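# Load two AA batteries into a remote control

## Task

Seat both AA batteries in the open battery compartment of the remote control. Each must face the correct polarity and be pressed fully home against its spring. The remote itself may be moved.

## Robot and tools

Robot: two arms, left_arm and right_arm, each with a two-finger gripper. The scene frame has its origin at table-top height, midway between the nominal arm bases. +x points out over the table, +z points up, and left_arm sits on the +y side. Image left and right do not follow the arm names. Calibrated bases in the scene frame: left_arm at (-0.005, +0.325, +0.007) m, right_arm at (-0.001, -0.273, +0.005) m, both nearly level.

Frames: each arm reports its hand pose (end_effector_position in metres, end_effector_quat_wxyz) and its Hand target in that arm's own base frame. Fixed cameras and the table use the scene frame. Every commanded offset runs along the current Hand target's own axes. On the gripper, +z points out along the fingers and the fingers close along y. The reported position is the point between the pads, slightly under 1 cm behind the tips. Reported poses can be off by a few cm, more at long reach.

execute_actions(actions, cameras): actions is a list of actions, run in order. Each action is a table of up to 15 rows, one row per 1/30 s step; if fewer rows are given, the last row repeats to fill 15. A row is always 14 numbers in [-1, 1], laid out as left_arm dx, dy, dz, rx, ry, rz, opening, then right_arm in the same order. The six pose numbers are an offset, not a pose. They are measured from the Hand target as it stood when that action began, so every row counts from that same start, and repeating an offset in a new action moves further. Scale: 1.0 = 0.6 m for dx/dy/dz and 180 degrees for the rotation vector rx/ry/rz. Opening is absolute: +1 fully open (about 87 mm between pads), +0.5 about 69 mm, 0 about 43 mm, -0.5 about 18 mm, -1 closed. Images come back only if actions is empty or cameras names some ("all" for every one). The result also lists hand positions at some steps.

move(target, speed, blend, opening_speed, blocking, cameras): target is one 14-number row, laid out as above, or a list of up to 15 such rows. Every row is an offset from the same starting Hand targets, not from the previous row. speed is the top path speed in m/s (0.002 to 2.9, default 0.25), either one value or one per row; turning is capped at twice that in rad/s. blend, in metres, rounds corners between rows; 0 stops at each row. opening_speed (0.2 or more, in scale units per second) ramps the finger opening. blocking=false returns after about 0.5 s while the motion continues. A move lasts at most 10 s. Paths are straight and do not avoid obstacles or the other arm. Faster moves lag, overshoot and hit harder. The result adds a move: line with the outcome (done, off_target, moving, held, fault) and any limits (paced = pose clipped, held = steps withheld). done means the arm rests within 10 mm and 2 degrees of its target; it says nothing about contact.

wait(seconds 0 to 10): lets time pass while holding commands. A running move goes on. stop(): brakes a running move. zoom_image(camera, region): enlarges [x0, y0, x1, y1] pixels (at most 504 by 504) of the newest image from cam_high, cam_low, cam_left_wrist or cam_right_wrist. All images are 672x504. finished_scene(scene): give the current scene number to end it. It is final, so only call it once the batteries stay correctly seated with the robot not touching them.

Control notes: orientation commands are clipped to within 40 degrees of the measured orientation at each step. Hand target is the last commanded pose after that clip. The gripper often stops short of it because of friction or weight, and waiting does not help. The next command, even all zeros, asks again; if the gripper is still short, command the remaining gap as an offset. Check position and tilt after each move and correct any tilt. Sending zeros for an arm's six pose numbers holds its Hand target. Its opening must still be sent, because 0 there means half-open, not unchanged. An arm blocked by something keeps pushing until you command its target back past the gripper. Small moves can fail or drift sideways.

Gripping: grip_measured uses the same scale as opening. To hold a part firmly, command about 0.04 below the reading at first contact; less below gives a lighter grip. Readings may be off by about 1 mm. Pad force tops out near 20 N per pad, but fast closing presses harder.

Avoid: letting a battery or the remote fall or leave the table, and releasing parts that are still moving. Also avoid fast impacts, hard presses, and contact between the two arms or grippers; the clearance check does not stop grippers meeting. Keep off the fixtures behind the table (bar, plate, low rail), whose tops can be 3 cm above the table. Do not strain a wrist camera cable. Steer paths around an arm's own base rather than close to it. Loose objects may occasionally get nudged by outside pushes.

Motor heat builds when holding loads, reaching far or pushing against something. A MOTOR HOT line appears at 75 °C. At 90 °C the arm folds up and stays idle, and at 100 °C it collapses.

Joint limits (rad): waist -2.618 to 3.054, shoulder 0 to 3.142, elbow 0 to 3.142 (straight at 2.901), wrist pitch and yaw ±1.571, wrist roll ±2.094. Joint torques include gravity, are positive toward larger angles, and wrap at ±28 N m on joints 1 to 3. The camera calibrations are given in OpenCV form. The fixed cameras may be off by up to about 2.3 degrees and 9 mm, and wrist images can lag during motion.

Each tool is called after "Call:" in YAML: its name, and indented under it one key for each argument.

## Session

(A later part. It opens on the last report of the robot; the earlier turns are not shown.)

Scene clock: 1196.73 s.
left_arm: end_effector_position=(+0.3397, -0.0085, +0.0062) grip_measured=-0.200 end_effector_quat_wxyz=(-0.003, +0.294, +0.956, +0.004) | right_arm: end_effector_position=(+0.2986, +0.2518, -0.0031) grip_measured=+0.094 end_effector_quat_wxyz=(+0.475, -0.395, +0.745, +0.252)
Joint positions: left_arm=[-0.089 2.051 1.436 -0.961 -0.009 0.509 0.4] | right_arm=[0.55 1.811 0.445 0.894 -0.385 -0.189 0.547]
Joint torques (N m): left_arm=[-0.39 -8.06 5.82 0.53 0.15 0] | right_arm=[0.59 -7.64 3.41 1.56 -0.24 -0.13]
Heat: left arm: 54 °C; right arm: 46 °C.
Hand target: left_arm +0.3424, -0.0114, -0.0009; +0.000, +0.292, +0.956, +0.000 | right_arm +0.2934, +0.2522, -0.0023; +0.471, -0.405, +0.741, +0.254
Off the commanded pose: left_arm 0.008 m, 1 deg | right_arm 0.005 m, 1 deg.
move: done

Call:
move:
  target: [0.0075, 0.0, 0.0035, 0, 0, 0, -0.2, 0, 0, 0, 0, 0, 0, -0.04]
  speed: 0.06
  cameras: ["cam_left_wrist"]

Scene clock: 1205.17 s.
left_arm: end_effector_position=(+0.3346, -0.0080, +0.0006) grip_measured=-0.200 end_effector_quat_wxyz=(-0.009, +0.295, +0.956, +0.003) | right_arm: end_effector_position=(+0.2986, +0.2518, -0.0031) grip_measured=+0.094 end_effector_quat_wxyz=(+0.475, -0.395, +0.745, +0.252)
Joint positions: left_arm=[-0.089 2.051 1.411 -0.946 -0.009 0.509 0.4] | right_arm=[0.55 1.811 0.445 0.894 -0.385 -0.189 0.547]
Joint torques (N m): left_arm=[0.14 -8.77 5.83 0.51 0.15 0.06] | right_arm=[0.54 -7.64 3.44 1.54 -0.24 -0.14]
Heat: left arm: 54 °C; right arm: 46 °C.
Hand target: left_arm +0.3387, -0.0089, -0.0030; +0.000, +0.292, +0.956, +0.000 | right_arm +0.2934, +0.2522, -0.0023; +0.471, -0.405, +0.741, +0.254
Off the commanded pose: left_arm 0.005 m, 1 deg | right_arm 0.005 m, 1 deg.
move: done
camera_calibration:
cam_left_wrist: T_world_to_cam=[[-0.577756, -0.816206, -0.00244013, 0.187909], [-0.517627, 0.36409, 0.774274, 0.198215], [-0.631079, 0.448605, -0.632845, 0.359001], [0, 0, 0, 1]] pos_world=[0.437725, -0.0798447, 0.0741779]
Images, in order (width x height): cam_left_wrist 672x504.

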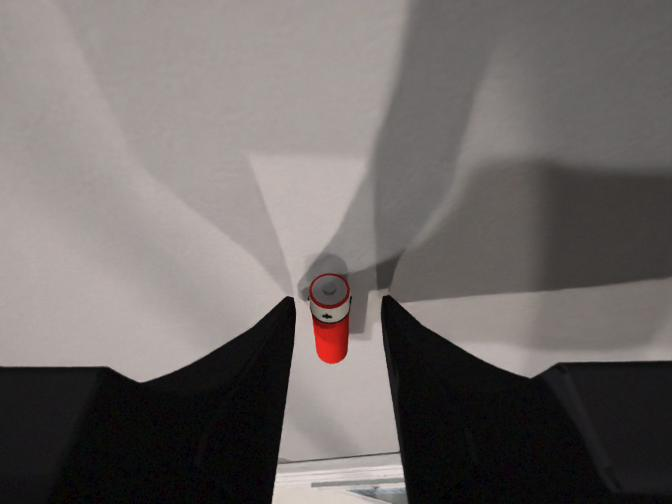

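Call:
move:
  target:
    - [-0.004, 0.0, -0.0267, 0, 0, 0, -0.2, 0, 0, 0, 0, 0, 0, -0.04]
  speed: 0.06

Scene clock: 1213.87 s.
left_arm: end_effector_position=(+0.3351, -0.0081, +0.0047) grip_measured=-0.200 end_effector_quat_wxyz=(-0.011, +0.295, +0.956, +0.002) | right_arm: end_effector_position=(+0.2986, +0.2518, -0.0031) grip_measured=+0.094 end_effector_quat_wxyz=(+0.475, -0.395, +0.745, +0.252)
Joint positions: left_arm=[-0.089 2.051 1.427 -0.967 -0.009 0.509 0.4] | right_arm=[0.55 1.811 0.445 0.894 -0.385 -0.189 0.547]
Joint torques (N m): left_arm=[-0.12 -10.03 8.51 0.11 0.15 0.02] | right_arm=[0.59 -7.64 3.38 1.54 -0.23 -0.16]
Heat: left arm: 54 °C; right arm: 46 °C.
Hand target: left_arm +0.3406, -0.0103, +0.0130; +0.000, +0.292, +0.956, +0.000 | right_arm +0.2934, +0.2522, -0.0023; +0.471, -0.405, +0.741, +0.254
Off the commanded pose: left_arm 0.010 m, 1 deg | right_arm 0.005 m, 1 deg.
move: done

Call:
move:
  target: [0.0, 0.0, 0, 0, 0, 0, -0.75, 0, 0, 0, 0, 0, 0, -0.04]
  speed: 0.06
  opening_speed: 0.6

Scene clock: 1219.57 s.
left_arm: end_effector_position=(+0.3349, -0.0081, +0.0048) grip_measured=-0.636 end_effector_quat_wxyz=(-0.011, +0.295, +0.956, +0.002) | right_arm: end_effector_position=(+0.2986, +0.2518, -0.0031) grip_measured=+0.094 end_effector_quat_wxyz=(+0.475, -0.395, +0.745, +0.252)
Joint positions: left_arm=[-0.089 2.051 1.427 -0.968 -0.009 0.509 0.182] | right_arm=[0.55 1.811 0.445 0.894 -0.385 -0.189 0.547]
Joint torques (N m): left_arm=[-0.16 -10.04 8.5 0.12 0.16 0.03] | right_arm=[0.53 -7.64 3.47 1.55 -0.22 -0.14]
Heat: left arm: 54 °C; right arm: 46 °C.
Hand target: left_arm +0.3406, -0.0102, +0.0130; +0.000, +0.292, +0.956, +0.000 | right_arm +0.2934, +0.2522, -0.0023; +0.471, -0.405, +0.741, +0.254
Off the commanded pose: left_arm 0.010 m, 1 deg | right_arm 0.005 m, 1 deg.
move: done

Call:
move:
  target:
    - [0, 0, -0.145, 0, 0, 0, -0.75, 0, 0, 0, 0, 0, 0, -0.04]
    - [-0.2608, -0.2443, -0.1283, -0.0497, -0.0538, -0.4729, -0.75, 0, 0, 0, 0, 0, 0, -0.04]
  speed: 0.18
  blend: 0.02
  cameras: ["cam_left_wrist", "cam_right_wrist", "cam_low"]

Scene clock: 1239.87 s.
left_arm: end_effector_position=(+0.3857, -0.2221, +0.0923) grip_measured=-0.636 end_effector_quat_wxyz=(+0.092, -0.427, +0.899, +0.036) | right_arm: end_effector_position=(+0.2986, +0.2518, -0.0031) grip_measured=+0.094 end_effector_quat_wxyz=(+0.475, -0.395, +0.745, +0.252)
Joint positions: left_arm=[-0.507 2.268 2.149 -1.403 -0.191 -1.39 0.182] | right_arm=[0.55 1.811 0.445 0.894 -0.385 -0.189 0.547]
Joint torques (N m): left_arm=[0.05 -9.42 9.06 0.16 -0.29 -0.03] | right_arm=[0.62 -7.64 3.37 1.55 -0.23 -0.15]
Heat: left arm: 55 °C; right arm: 46 °C.
Hand target: left_arm +0.3884, -0.2195, +0.0896; +0.094, -0.432, +0.896, +0.046 | right_arm +0.2934, +0.2522, -0.0023; +0.471, -0.405, +0.741, +0.254
Off the commanded pose: left_arm 0.005 m, 1 deg | right_arm 0.005 m, 1 deg.
move: done
camera_calibration:
cam_left_wrist: T_world_to_cam=[[0.763507, -0.645744, 0.00845614, -0.43751], [-0.509922, -0.594777, 0.621466, 0.0298076], [-0.396278, -0.478805, -0.783396, 0.262644], [0, 0, 0, 1]] pos_world=[0.453322, -0.139035, 0.19093]
cam_right_wrist: T_world_to_cam=[[0.82724, -0.561706, -0.0126744, -0.104473], [-0.544458, -0.795863, -0.264892, 0.384163], [0.138704, 0.22603, -0.964195, 0.0443945], [0, 0, 0, 1]] pos_world=[0.289427, 0.237024, 0.143242]
Images, in order (width x height): cam_low 672x504, cam_left_wrist 672x504, cam_right_wrist 672x504.

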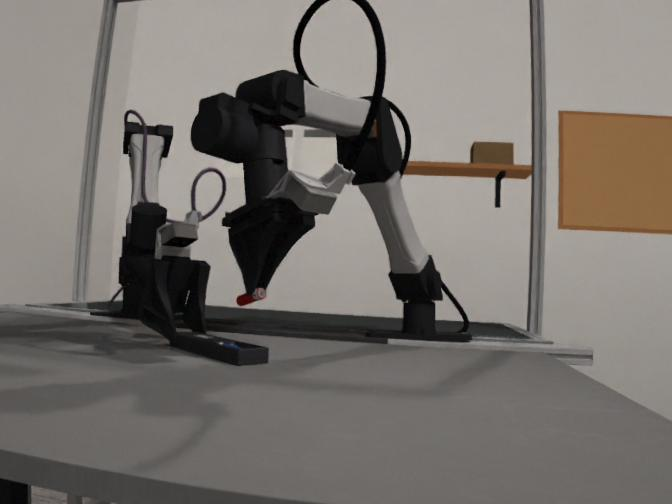

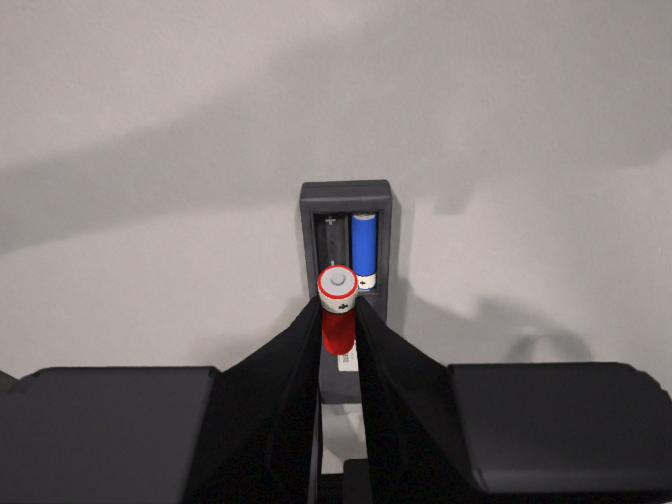

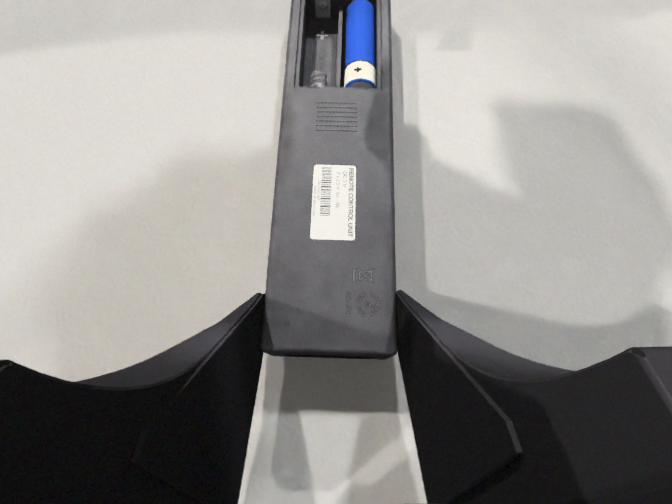

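Call:
move:
  target: [0.0077, 0.0018, 0.0573, 0, 0, 0, -0.75, 0, 0, 0, 0, 0, 0, -0.04]
  speed: 0.1
  cameras: ["cam_left_wrist", "cam_low"]

Call:
zoom_image:
  camera: "cam_low"
  region: [160, 290, 280, 370]

Call:
zoom_image:
  camera: "cam_left_wrist"
  region: [240, 160, 440, 360]

Scene clock: 1258.57 s.
left_arm: end_effector_position=(+0.3826, -0.2201, +0.0598) grip_measured=-0.636 end_effector_quat_wxyz=(+0.086, -0.427, +0.899, +0.045) | right_arm: end_effector_position=(+0.2986, +0.2518, -0.0031) grip_measured=+0.094 end_effector_quat_wxyz=(+0.475, -0.395, +0.745, +0.252)
Joint positions: left_arm=[-0.507 2.268 2.02 -1.295 -0.192 -1.39 0.182] | right_arm=[0.55 1.811 0.445 0.894 -0.385 -0.189 0.547]
Joint torques (N m): left_arm=[0.61 -10.36 6.34 0.49 -0.28 0.04] | right_arm=[0.59 -7.71 3.4 1.55 -0.23 -0.15]
Heat: left arm: 53 °C; right arm: 46 °C.
Hand target: left_arm +0.3891, -0.2167, +0.0550; +0.094, -0.432, +0.896, +0.046 | right_arm +0.2934, +0.2522, -0.0023; +0.471, -0.405, +0.741, +0.254
Off the commanded pose: left_arm 0.009 m, 1 deg | right_arm 0.005 m, 1 deg.
move: done
camera_calibration:
cam_left_wrist: T_world_to_cam=[[0.763738, -0.645395, -0.0130152, -0.432355], [-0.498243, -0.602183, 0.623802, 0.0433322], [-0.410437, -0.469937, -0.781474, 0.244132], [0, 0, 0, 1]] pos_world=[0.451997, -0.138219, 0.158125]
Images, in order (width x height): cam_low 672x504, cam_left_wrist 672x504.

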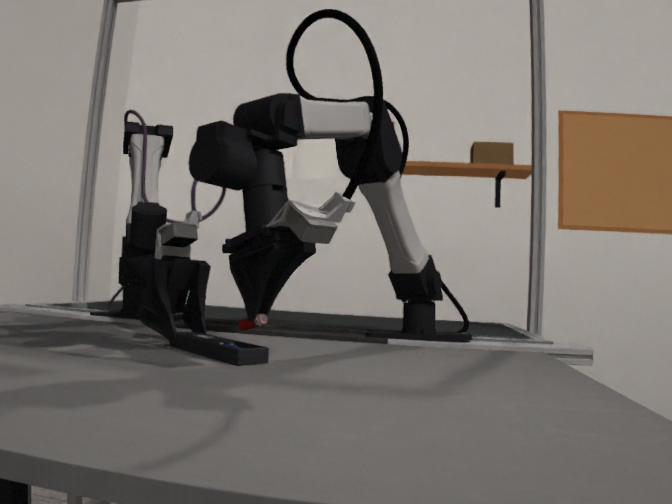

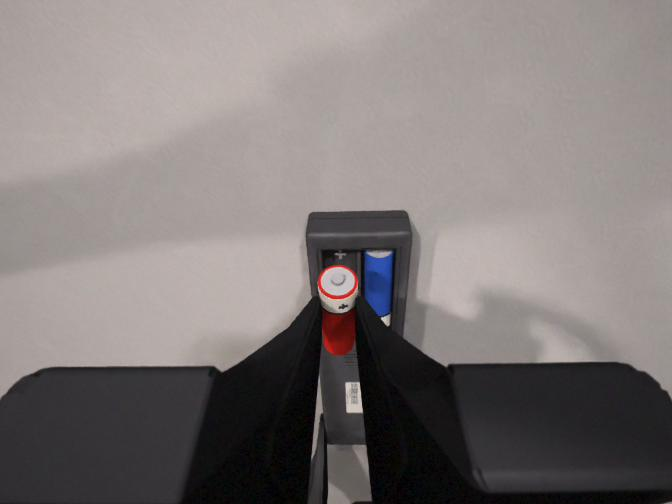

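Scaled by 4.200 from the camera's 672x504 image, which has a finer 960x720 frame.

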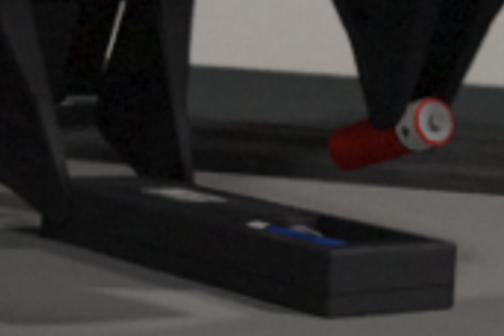

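Scaled by 2.520 from the camera's 672x504 image, which has a finer 960x720 frame.

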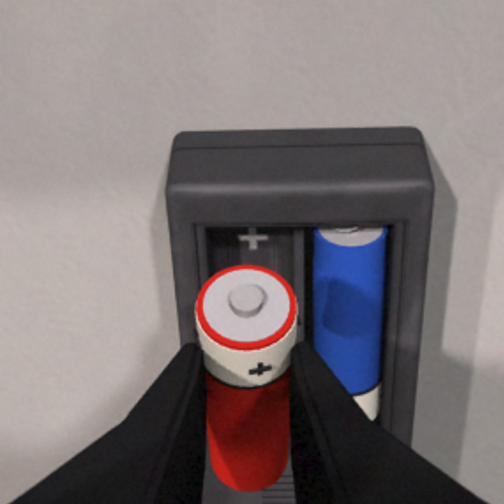

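Call:
move:
  target: [0.0043, -0.0112, 0.0212, 0, 0, 0, -0.75, 0, 0, 0, 0, 0, 0, -0.04]
  speed: 0.06
  cameras: ["cam_left_wrist"]

Call:
zoom_image:
  camera: "cam_left_wrist"
  region: [240, 160, 440, 360]

Scene clock: 1284.83 s.
left_arm: end_effector_position=(+0.3874, -0.2228, +0.0491) grip_measured=-0.636 end_effector_quat_wxyz=(+0.087, -0.427, +0.899, +0.044) | right_arm: end_effector_position=(+0.2986, +0.2518, -0.0031) grip_measured=+0.094 end_effector_quat_wxyz=(+0.475, -0.395, +0.745, +0.252)
Joint positions: left_arm=[-0.507 2.293 2.02 -1.268 -0.192 -1.39 0.182] | right_arm=[0.55 1.811 0.445 0.894 -0.385 -0.189 0.547]
Joint torques (N m): left_arm=[0.39 -9.77 6.97 0.5 -0.28 0.02] | right_arm=[0.5 -7.64 3.38 1.55 -0.23 -0.15]
Heat: left arm: 53 °C; right arm: 46 °C.
Hand target: left_arm +0.3945, -0.2208, +0.0421; +0.094, -0.432, +0.896, +0.046 | right_arm +0.2934, +0.2522, -0.0023; +0.471, -0.405, +0.741, +0.254
Off the commanded pose: left_arm 0.010 m, 1 deg | right_arm 0.005 m, 1 deg.
move: done
camera_calibration:
cam_left_wrist: T_world_to_cam=[[0.763792, -0.645373, -0.0107522, -0.437978], [-0.499475, -0.60151, 0.623466, 0.0514381], [-0.408836, -0.470828, -0.781776, 0.235751], [0, 0, 0, 1]] pos_world=[0.4566, -0.140721, 0.147525]
Images, in order (width x height): cam_left_wrist 672x504.

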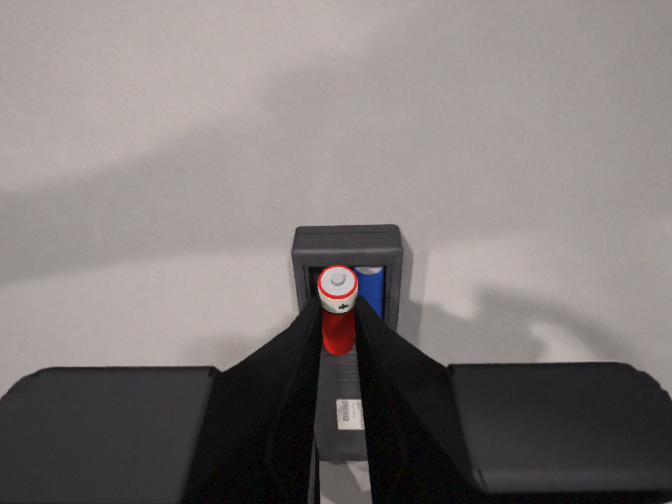

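Scaled by 2.520 from the camera's 672x504 image, which has a finer 960x720 frame.

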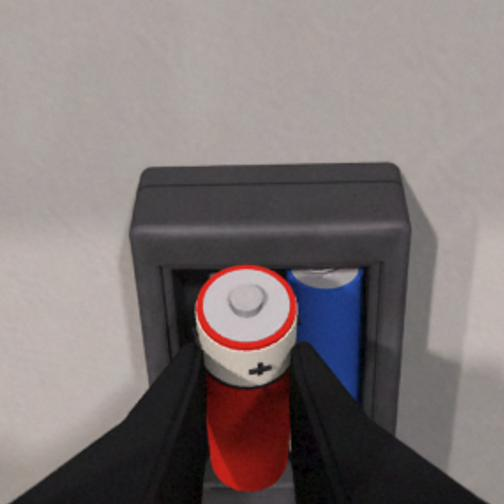

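Call:
move:
  target: [0.0043, 0.012, 0.0197, 0, 0, 0, -0.75, 0, 0, 0, 0, 0, 0, -0.04]
  speed: 0.05
  cameras: ["cam_left_wrist"]

Call:
zoom_image:
  camera: "cam_left_wrist"
  region: [240, 160, 440, 360]

Scene clock: 1292.17 s.
left_arm: end_effector_position=(+0.3821, -0.2198, +0.0318) grip_measured=-0.636 end_effector_quat_wxyz=(+0.081, -0.426, +0.900, +0.052) | right_arm: end_effector_position=(+0.2985, +0.2518, -0.0031) grip_measured=+0.094 end_effector_quat_wxyz=(+0.475, -0.396, +0.744, +0.253)
Joint positions: left_arm=[-0.507 2.293 1.951 -1.218 -0.192 -1.39 0.182] | right_arm=[0.55 1.811 0.445 0.894 -0.385 -0.189 0.547]
Joint torques (N m): left_arm=[0.61 -11.95 4.42 0.64 -0.28 0.03] | right_arm=[0.54 -7.64 3.41 1.54 -0.23 -0.13]
Heat: left arm: 55 °C; right arm: 46 °C.
Hand target: left_arm +0.3888, -0.2163, +0.0300; +0.094, -0.432, +0.896, +0.046 | right_arm +0.2934, +0.2522, -0.0024; +0.471, -0.405, +0.742, +0.254
Off the commanded pose: left_arm 0.008 m, 2 deg | right_arm 0.005 m, 1 deg.
move: done
camera_calibration:
cam_left_wrist: T_world_to_cam=[[0.763691, -0.644896, -0.0297647, -0.431449], [-0.488636, -0.607549, 0.626194, 0.0557884], [-0.421913, -0.463675, -0.779099, 0.227826], [0, 0, 0, 1]] pos_world=[0.452877, -0.138708, 0.129723]
Images, in order (width x height): cam_left_wrist 672x504.

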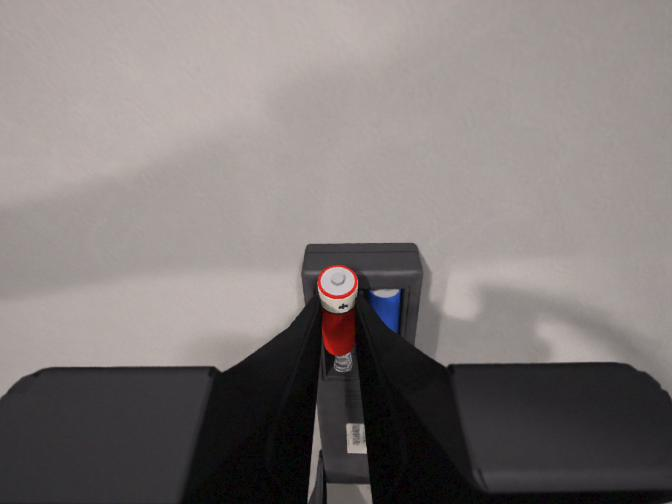

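Scaled by 2.520 from the camera's 672x504 image, which has a finer 960x720 frame.

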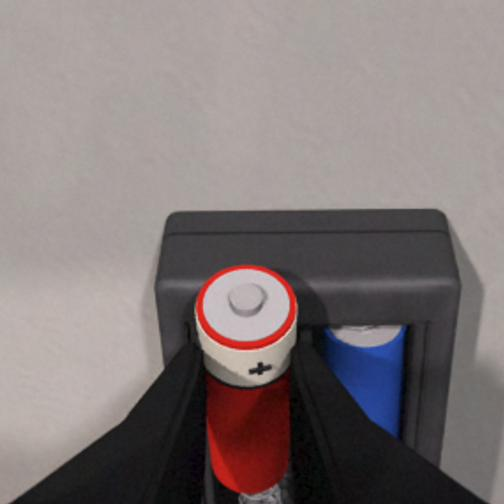

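Call:
move:
  target: [0.0527, 0.002, -0.0045, 0, 0, 0, -0.75, 0, 0, 0, 0, 0, 0, -0.04]
  speed: 0.06
  cameras: ["cam_left_wrist", "cam_right_wrist"]

Call:
zoom_image:
  camera: "cam_left_wrist"
  region: [240, 160, 440, 360]

Call:
zoom_image:
  camera: "cam_right_wrist"
  region: [260, 0, 420, 120]

Scene clock: 1302.57 s.
left_arm: end_effector_position=(+0.3713, -0.2344, +0.0275) grip_measured=-0.635 end_effector_quat_wxyz=(+0.097, -0.427, +0.897, +0.055) | right_arm: end_effector_position=(+0.2985, +0.2518, -0.0031) grip_measured=+0.094 end_effector_quat_wxyz=(+0.475, -0.396, +0.744, +0.253)
Joint positions: left_arm=[-0.56 2.277 1.907 -1.19 -0.224 -1.447 0.182] | right_arm=[0.55 1.811 0.445 0.894 -0.385 -0.189 0.547]
Joint torques (N m): left_arm=[-0.87 -11.82 4.33 0.47 0.01 -0.12] | right_arm=[0.61 -7.62 3.41 1.54 -0.23 -0.13]
Heat: left arm: 58 °C; right arm: 46 °C.
Hand target: left_arm +0.3683, -0.2401, +0.0261; +0.094, -0.432, +0.896, +0.046 | right_arm +0.2934, +0.2522, -0.0024; +0.471, -0.405, +0.741, +0.254
Off the commanded pose: left_arm 0.007 m, 1 deg | right_arm 0.005 m, 1 deg.
move: done
camera_calibration:
cam_left_wrist: T_world_to_cam=[[0.766026, -0.642399, -0.0229711, -0.43319], [-0.502979, -0.621261, 0.600872, 0.047173], [-0.40027, -0.448729, -0.799015, 0.209242], [0, 0, 0, 1]] pos_world=[0.439315, -0.155081, 0.128892]
cam_right_wrist: T_world_to_cam=[[0.827517, -0.5613, -0.0125935, -0.104523], [-0.544091, -0.79621, -0.264603, 0.384097], [0.138495, 0.225816, -0.964275, 0.044412], [0, 0, 0, 1]] pos_world=[0.289327, 0.237124, 0.143142]
Images, in order (width x height): cam_left_wrist 672x504, cam_right_wrist 672x504.

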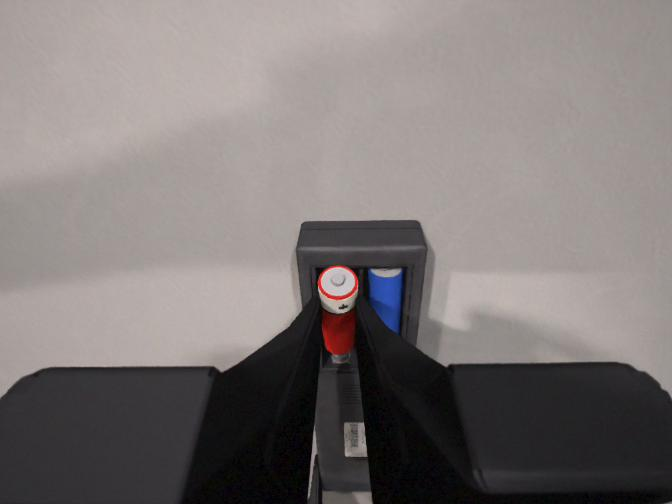

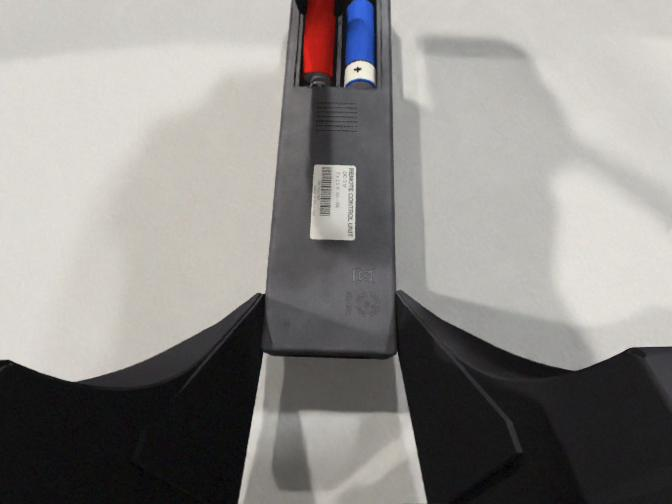

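Scaled by 2.520 from the camera's 672x504 image, which has a finer 960x720 frame.

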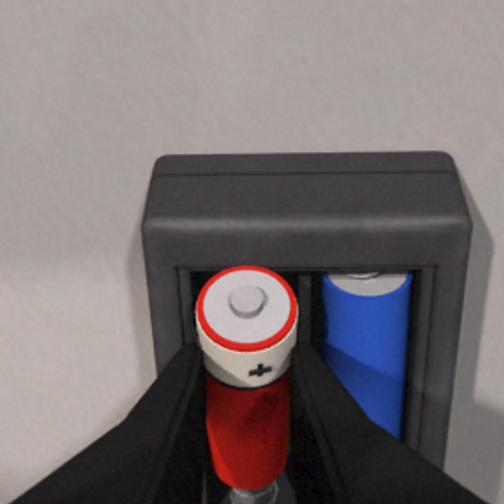

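Scaled by 3.150 from the camera's 672x504 image, which has a finer 960x720 frame.

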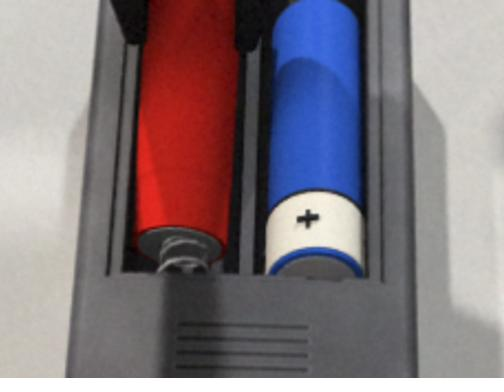

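Call:
move:
  target: [0.021, 0, 0.0024, 0, 0, 0, -0.75, 0, 0, 0, 0, 0, 0, -0.04]
  speed: 0.06
  cameras: ["cam_left_wrist", "cam_right_wrist"]

Scene clock: 1327.57 s.
left_arm: end_effector_position=(+0.3698, -0.2355, +0.0266) grip_measured=-0.635 end_effector_quat_wxyz=(+0.112, -0.430, +0.894, +0.062) | right_arm: end_effector_position=(+0.2985, +0.2518, -0.0031) grip_measured=+0.094 end_effector_quat_wxyz=(+0.475, -0.396, +0.744, +0.253)
Joint positions: left_arm=[-0.577 2.271 1.894 -1.184 -0.257 -1.474 0.182] | right_arm=[0.55 1.811 0.445 0.894 -0.385 -0.189 0.547]
Joint torques (N m): left_arm=[-1.8 -11.41 4.08 0.49 0.31 -0.11] | right_arm=[0.55 -7.62 3.36 1.55 -0.22 -0.14]
Heat: left arm: 61 °C; right arm: 46 °C.
Hand target: left_arm +0.3607, -0.2495, +0.0220; +0.094, -0.432, +0.896, +0.046 | right_arm +0.2934, +0.2522, -0.0024; +0.471, -0.405, +0.741, +0.254
Off the commanded pose: left_arm 0.017 m, 3 deg | right_arm 0.005 m, 1 deg.
move: off_target (left_arm)
camera_calibration:
cam_left_wrist: T_world_to_cam=[[0.77232, -0.634845, -0.0222411, -0.433325], [-0.510071, -0.640634, 0.573947, 0.0450982], [-0.378616, -0.431926, -0.81859, 0.203865], [0, 0, 0, 1]] pos_world=[0.434855, -0.158148, 0.13136]
cam_right_wrist: T_world_to_cam=[[0.827517, -0.5613, -0.0125935, -0.104523], [-0.544091, -0.79621, -0.264603, 0.384097], [0.138495, 0.225816, -0.964275, 0.044412], [0, 0, 0, 1]] pos_world=[0.289327, 0.237124, 0.143142]
Images, in order (width x height): cam_left_wrist 672x504, cam_right_wrist 672x504.

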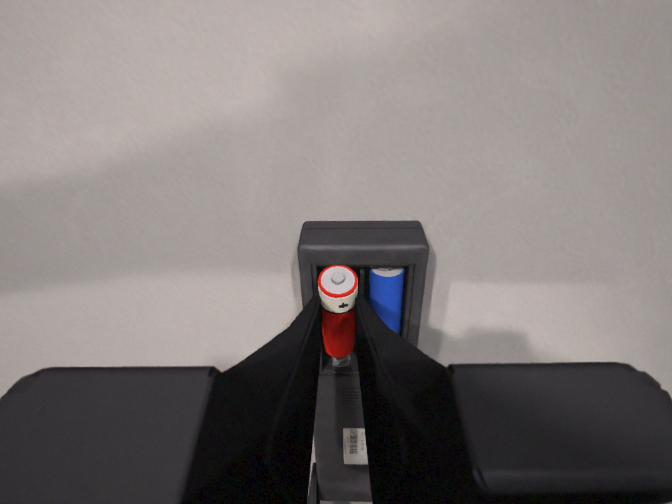

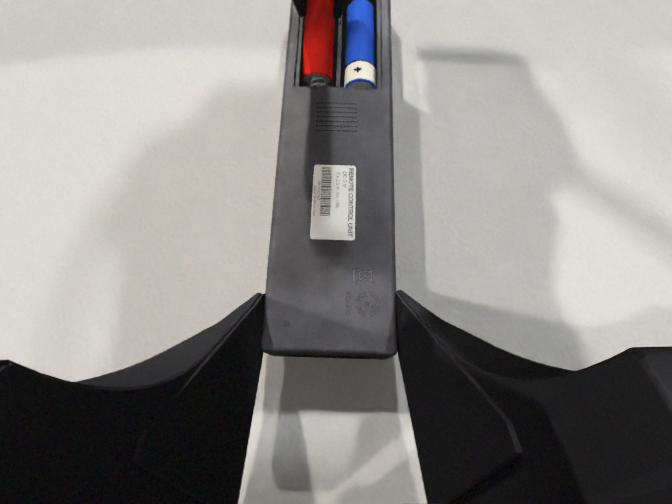

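Call:
move:
  target: [0.021, 0, 0.003, 0, 0, 0, -0.75, 0, 0, 0, 0, 0, 0, -0.04]
  speed: 0.06
  cameras: ["cam_left_wrist", "cam_right_wrist"]

Call:
zoom_image:
  camera: "cam_left_wrist"
  region: [270, 210, 450, 380]

Call:
zoom_image:
  camera: "cam_right_wrist"
  region: [260, 0, 420, 120]

Scene clock: 1334.60 s.
left_arm: end_effector_position=(+0.3684, -0.2367, +0.0262) grip_measured=-0.635 end_effector_quat_wxyz=(+0.127, -0.433, +0.890, +0.069) | right_arm: end_effector_position=(+0.2985, +0.2518, -0.0031) grip_measured=+0.094 end_effector_quat_wxyz=(+0.475, -0.396, +0.744, +0.253)
Joint positions: left_arm=[-0.595 2.266 1.883 -1.18 -0.291 -1.501 0.182] | right_arm=[0.55 1.811 0.445 0.894 -0.385 -0.189 0.547]
Joint torques (N m): left_arm=[-2.63 -10.84 3.92 0.51 0.62 -0.14] | right_arm=[0.61 -7.62 3.45 1.54 -0.22 -0.14]
Heat: left arm: 61 °C; right arm: 46 °C.
Hand target: left_arm +0.3533, -0.2589, +0.0176; +0.094, -0.432, +0.896, +0.046 | right_arm +0.2934, +0.2522, -0.0024; +0.471, -0.405, +0.741, +0.254
Off the commanded pose: left_arm 0.028 m, 5 deg | right_arm 0.005 m, 1 deg.
move: off_target (left_arm)
camera_calibration:
cam_left_wrist: T_world_to_cam=[[0.778158, -0.627744, -0.0201669, -0.433598], [-0.517515, -0.659049, 0.54574, 0.0429819], [-0.355876, -0.414236, -0.837712, 0.198792], [0, 0, 0, 1]] pos_world=[0.430397, -0.161515, 0.134329]
cam_right_wrist: T_world_to_cam=[[0.827517, -0.5613, -0.0125935, -0.104523], [-0.544091, -0.79621, -0.264603, 0.384097], [0.138495, 0.225816, -0.964275, 0.044412], [0, 0, 0, 1]] pos_world=[0.289327, 0.237124, 0.143142]
Images, in order (width x height): cam_left_wrist 672x504, cam_right_wrist 672x504.

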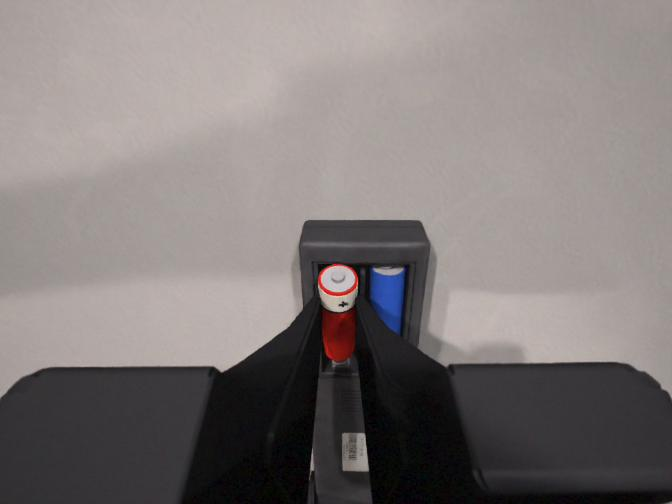

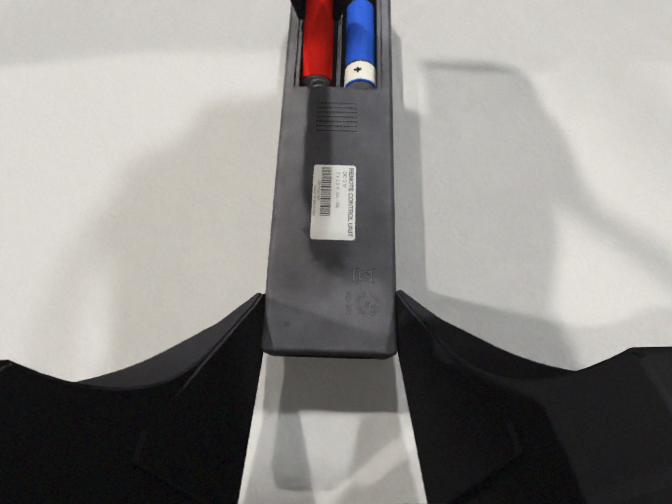

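Scaled by 2.800 from the camera's 672x504 image, which has a finer 960x720 frame.

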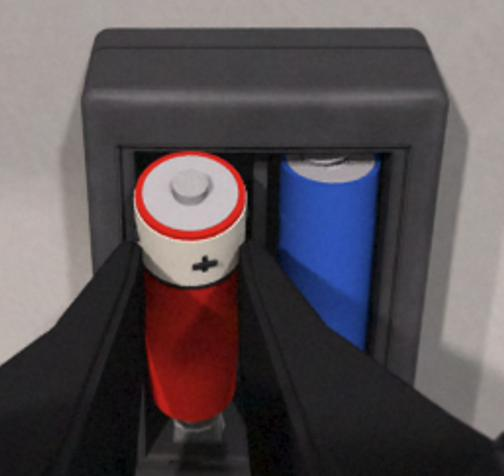

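Scaled by 3.150 from the camera's 672x504 image, which has a finer 960x720 frame.

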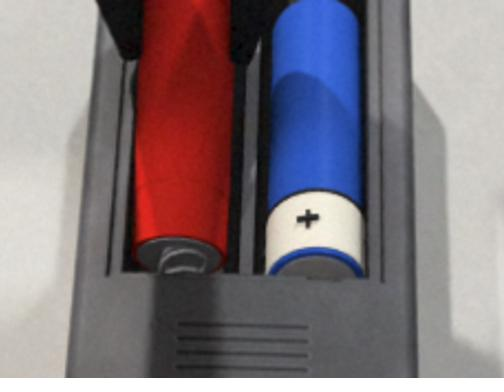

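Call:
move:
  target:
    - [-0.0435, 0.0025, -0.0054, 0, 0, 0, -0.75, 0, 0, 0, 0, 0, 0, -0.04]
    - [-0.0435, 0.0025, -0.0054, 0, 0, 0, -0.42, 0, 0, 0, 0, 0, 0, -0.04]
    - [-0.067, 0.0025, -0.0839, 0, 0, 0, -1, 0, 0, 0, 0, 0, 0, -0.04]
  speed: 0.1
  opening_speed: 0.8
  cameras: ["cam_left_wrist", "cam_right_wrist"]

Call:
zoom_image:
  camera: "cam_left_wrist"
  region: [240, 160, 440, 360]

Call:
zoom_image:
  camera: "cam_right_wrist"
  region: [260, 0, 420, 120]

Scene clock: 1361.30 s.
left_arm: end_effector_position=(+0.3666, -0.2375, +0.0620) grip_measured=-1.000 end_effector_quat_wxyz=(+0.092, -0.429, +0.897, +0.056) | right_arm: end_effector_position=(+0.2984, +0.2519, -0.0031) grip_measured=+0.094 end_effector_quat_wxyz=(+0.475, -0.396, +0.744, +0.253)
Joint positions: left_arm=[-0.568 2.265 2.024 -1.329 -0.215 -1.459 0] | right_arm=[0.55 1.811 0.445 0.894 -0.386 -0.19 0.547]
Joint torques (N m): left_arm=[0.88 -12.36 8.76 0.04 -0.08 0.15] | right_arm=[0.53 -7.66 3.41 1.54 -0.22 -0.13]
Heat: left arm: 60 °C; right arm: 46 °C.
Hand target: left_arm +0.3701, -0.2354, +0.0752; +0.094, -0.432, +0.896, +0.046 | right_arm +0.2934, +0.2522, -0.0024; +0.471, -0.405, +0.741, +0.254
Off the commanded pose: left_arm 0.014 m, 1 deg | right_arm 0.005 m, 1 deg.
move: off_target (left_arm); target 3's new opening was sent with left_arm's hand 0.014 m and 1 deg from that target
camera_calibration:
cam_left_wrist: T_world_to_cam=[[0.768467, -0.639251, -0.0285903, -0.430625], [-0.494163, -0.621251, 0.608153, 0.0185582], [-0.406524, -0.453217, -0.793305, 0.234459], [0, 0, 0, 1]] pos_world=[0.435405, -0.157487, 0.1624]
cam_right_wrist: T_world_to_cam=[[0.828102, -0.560443, -0.01228, -0.104856], [-0.543176, -0.796786, -0.264749, 0.383934], [0.138592, 0.225909, -0.964239, 0.0443706], [0, 0, 0, 1]] pos_world=[0.289226, 0.237124, 0.143142]
Images, in order (width x height): cam_left_wrist 672x504, cam_right_wrist 672x504.

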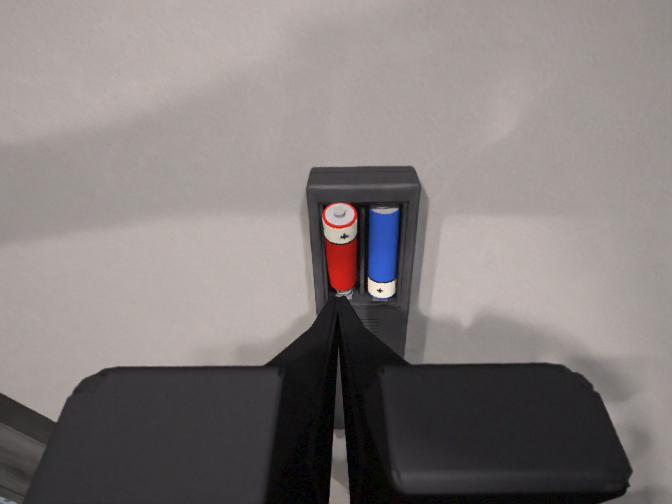

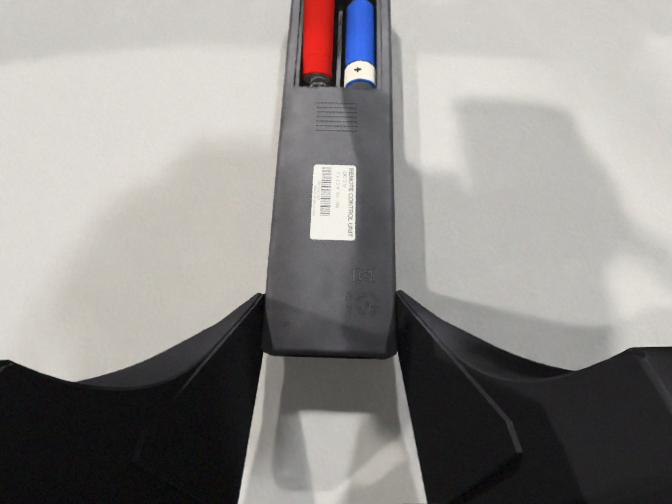

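Scaled by 2.520 from the camera's 672x504 image, which has a finer 960x720 frame.

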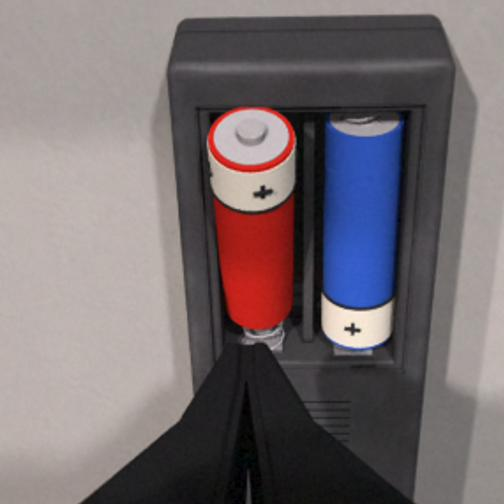

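Scaled by 3.150 from the camera's 672x504 image, which has a finer 960x720 frame.

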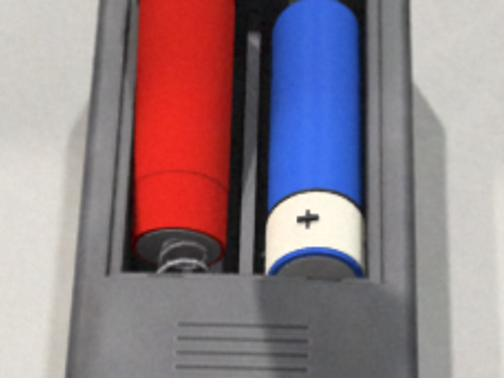

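Call:
move:
  target: [-0.0058, -0.0085, 0.0524, 0, 0, 0, -1, 0, 0, 0, 0, 0, 0, -0.04]
  speed: 0.1
  cameras: ["cam_left_wrist"]

Call:
zoom_image:
  camera: "cam_left_wrist"
  region: [240, 160, 440, 360]

Scene clock: 1371.93 s.
left_arm: end_effector_position=(+0.3764, -0.2319, +0.0522) grip_measured=-1.000 end_effector_quat_wxyz=(+0.097, -0.431, +0.896, +0.048) | right_arm: end_effector_position=(+0.2984, +0.2519, -0.0031) grip_measured=+0.094 end_effector_quat_wxyz=(+0.475, -0.396, +0.744, +0.253)
Joint positions: left_arm=[-0.546 2.265 1.985 -1.265 -0.215 -1.438 0] | right_arm=[0.55 1.811 0.445 0.894 -0.386 -0.19 0.547]
Joint torques (N m): left_arm=[0.76 -9.95 6.13 0.48 -0.06 0.15] | right_arm=[0.62 -7.64 3.44 1.56 -0.22 -0.12]
Heat: left arm: 61 °C; right arm: 46 °C.
Hand target: left_arm +0.3804, -0.2307, +0.0452; +0.094, -0.432, +0.896, +0.046 | right_arm +0.2934, +0.2522, -0.0024; +0.471, -0.405, +0.741, +0.254
Off the commanded pose: left_arm 0.008 m, 0 deg | right_arm 0.005 m, 1 deg.
move: done
camera_calibration:
cam_left_wrist: T_world_to_cam=[[0.770048, -0.63793, -0.00845817, -0.436154], [-0.503379, -0.615668, 0.606269, 0.0376289], [-0.391965, -0.462599, -0.795214, 0.225607], [0, 0, 0, 1]] pos_world=[0.443231, -0.150703, 0.152904]
Images, in order (width x height): cam_left_wrist 672x504.

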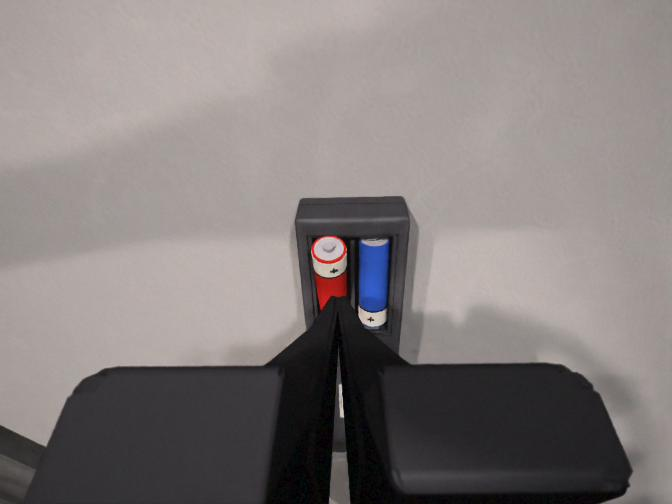

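Scaled by 2.520 from the camera's 672x504 image, which has a finer 960x720 frame.

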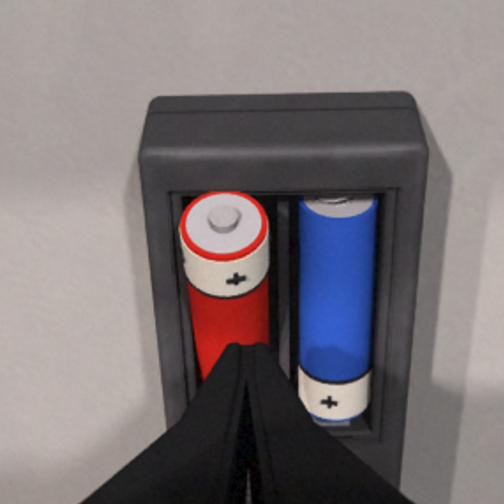

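Call:
move:
  target: [0.007, -0.0017, 0.0327, 0, 0, 0, -1, 0, 0, 0, 0, 0, 0, -0.04]
  speed: 0.08
  cameras: ["cam_left_wrist"]

Call:
zoom_image:
  camera: "cam_left_wrist"
  region: [240, 160, 440, 360]

Scene clock: 1382.93 s.
left_arm: end_effector_position=(+0.3779, -0.2331, +0.0359) grip_measured=-1.000 end_effector_quat_wxyz=(+0.099, -0.431, +0.896, +0.044) | right_arm: end_effector_position=(+0.2984, +0.2519, -0.0031) grip_measured=+0.094 end_effector_quat_wxyz=(+0.475, -0.396, +0.744, +0.253)
Joint positions: left_arm=[-0.546 2.268 1.927 -1.194 -0.213 -1.438 0] | right_arm=[0.55 1.811 0.445 0.894 -0.386 -0.19 0.547]
Joint torques (N m): left_arm=[0.7 -9.28 6.12 0.49 -0.09 0.14] | right_arm=[0.53 -7.66 3.41 1.53 -0.22 -0.13]
Heat: left arm: 60 °C; right arm: 46 °C.
Hand target: left_arm +0.3811, -0.2313, +0.0251; +0.094, -0.432, +0.896, +0.046 | right_arm +0.2934, +0.2522, -0.0023; +0.471, -0.405, +0.741, +0.254
Off the commanded pose: left_arm 0.011 m, 1 deg | right_arm 0.005 m, 1 deg.
move: off_target (left_arm)
camera_calibration:
cam_left_wrist: T_world_to_cam=[[0.769788, -0.6383, 0.000326397, -0.438443], [-0.507673, -0.611942, 0.606462, 0.0499862], [-0.386905, -0.467013, -0.795113, 0.209755], [0, 0, 0, 1]] pos_world=[0.44404, -0.151311, 0.136607]
Images, in order (width x height): cam_left_wrist 672x504.

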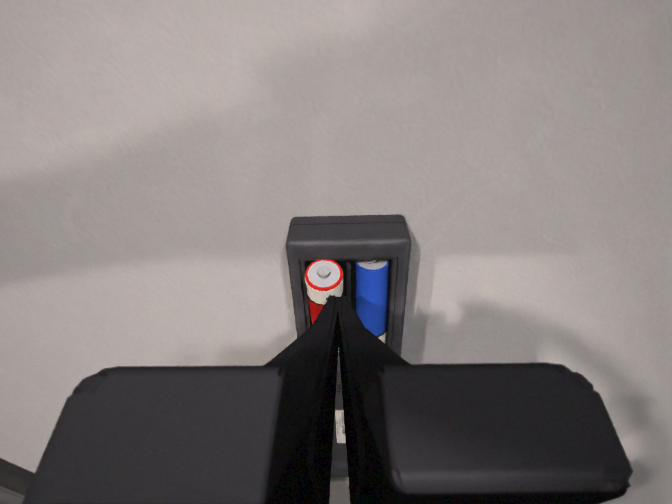

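Scaled by 2.520 from the camera's 672x504 image, which has a finer 960x720 frame.

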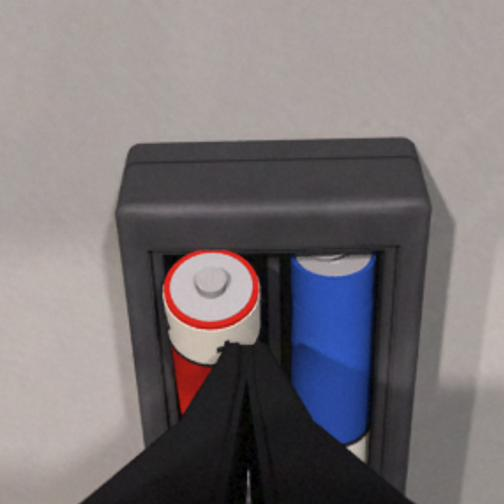

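Call:
move:
  target: [0.0013, 0.0117, 0.0065, 0, 0, 0, -1, 0, 0, 0, 0, 0, 0, -0.04]
  speed: 0.08
  cameras: ["cam_left_wrist"]

Call:
zoom_image:
  camera: "cam_left_wrist"
  region: [240, 160, 440, 360]

Scene clock: 1391.83 s.
left_arm: end_effector_position=(+0.3751, -0.2324, +0.0224) grip_measured=-1.000 end_effector_quat_wxyz=(+0.096, -0.431, +0.896, +0.044) | right_arm: end_effector_position=(+0.2966, +0.2532, -0.0033) grip_measured=+0.094 end_effector_quat_wxyz=(+0.473, -0.400, +0.742, +0.256)
Joint positions: left_arm=[-0.546 2.268 1.872 -1.144 -0.209 -1.438 0] | right_arm=[0.551 1.811 0.445 0.891 -0.397 -0.195 0.547]
Joint torques (N m): left_arm=[0.94 -11.33 5.37 0.33 -0.13 0.17] | right_arm=[0.5 -7.73 3.38 1.56 -0.11 -0.06]
Heat: left arm: 58 °C; right arm: 46 °C.
Hand target: left_arm +0.3756, -0.2269, +0.0211; +0.094, -0.432, +0.896, +0.046 | right_arm +0.2934, +0.2523, -0.0024; +0.471, -0.405, +0.741, +0.254
Off the commanded pose: left_arm 0.006 m, 0 deg | right_arm 0.003 m, 1 deg.
move: done
camera_calibration:
cam_left_wrist: T_world_to_cam=[[0.769714, -0.638383, -0.00274256, -0.435847], [-0.504322, -0.610696, 0.610499, 0.0562261], [-0.391407, -0.468526, -0.792012, 0.199533], [0, 0, 0, 1]] pos_world=[0.441932, -0.150414, 0.122511]
Images, in order (width x height): cam_left_wrist 672x504.

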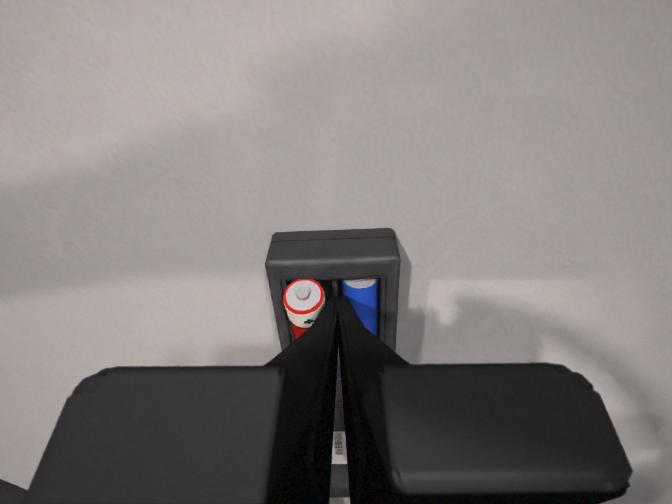

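Scaled by 2.520 from the camera's 672x504 image, which has a finer 960x720 frame.

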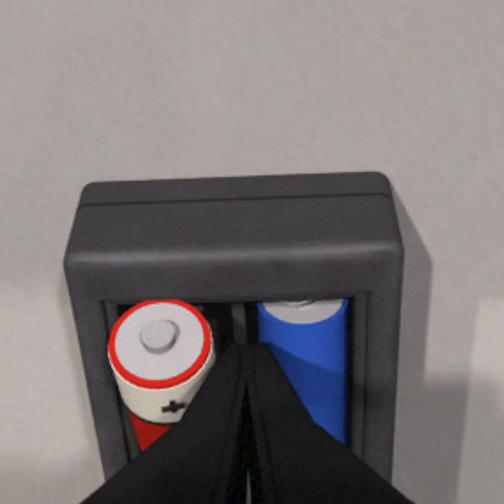

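Call:
move:
  target: [-0.0102, 0.0, -0.0479, 0, 0, 0, -1, 0, 0, 0, 0, 0, 0, -0.04]
  speed: 0.08
  cameras: ["cam_left_wrist"]

Call:
zoom_image:
  camera: "cam_left_wrist"
  region: [240, 160, 440, 360]

Scene clock: 1398.10 s.
left_arm: end_effector_position=(+0.3704, -0.2295, +0.0361) grip_measured=-1.000 end_effector_quat_wxyz=(+0.088, -0.429, +0.897, +0.056) | right_arm: end_effector_position=(+0.2966, +0.2532, -0.0033) grip_measured=+0.094 end_effector_quat_wxyz=(+0.473, -0.401, +0.742, +0.256)
Joint positions: left_arm=[-0.546 2.268 1.927 -1.226 -0.209 -1.437 0] | right_arm=[0.551 1.811 0.445 0.891 -0.397 -0.195 0.547]
Joint torques (N m): left_arm=[0.88 -12.57 8.83 0.03 -0.12 0.14] | right_arm=[0.51 -7.65 3.43 1.56 -0.11 -0.06]
Heat: left arm: 57 °C; right arm: 46 °C.
Hand target: left_arm +0.3757, -0.2270, +0.0505; +0.094, -0.432, +0.896, +0.046 | right_arm +0.2934, +0.2523, -0.0024; +0.471, -0.405, +0.741, +0.254
Off the commanded pose: left_arm 0.016 m, 1 deg | right_arm 0.003 m, 1 deg.
move: off_target (left_arm)
camera_calibration:
cam_left_wrist: T_world_to_cam=[[0.768332, -0.639302, -0.0309776, -0.429085], [-0.490319, -0.619008, 0.613528, 0.0400297], [-0.411405, -0.456204, -0.789065, 0.219953], [0, 0, 0, 1]] pos_world=[0.439797, -0.149193, 0.135706]
Images, in order (width x height): cam_left_wrist 672x504.

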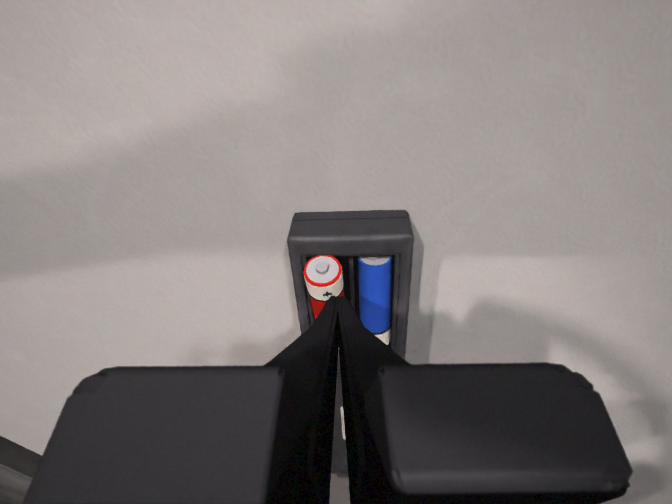

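Scaled by 2.520 from the camera's 672x504 image, which has a finer 960x720 frame.

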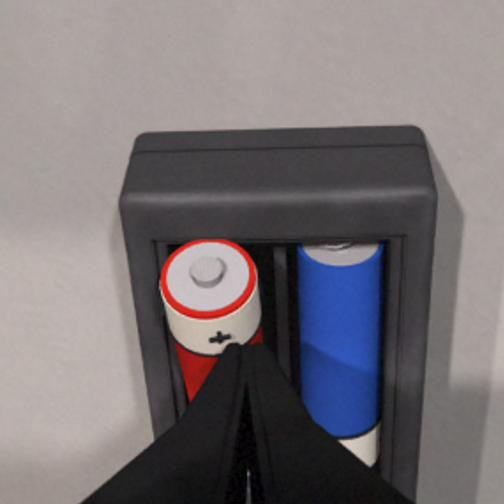

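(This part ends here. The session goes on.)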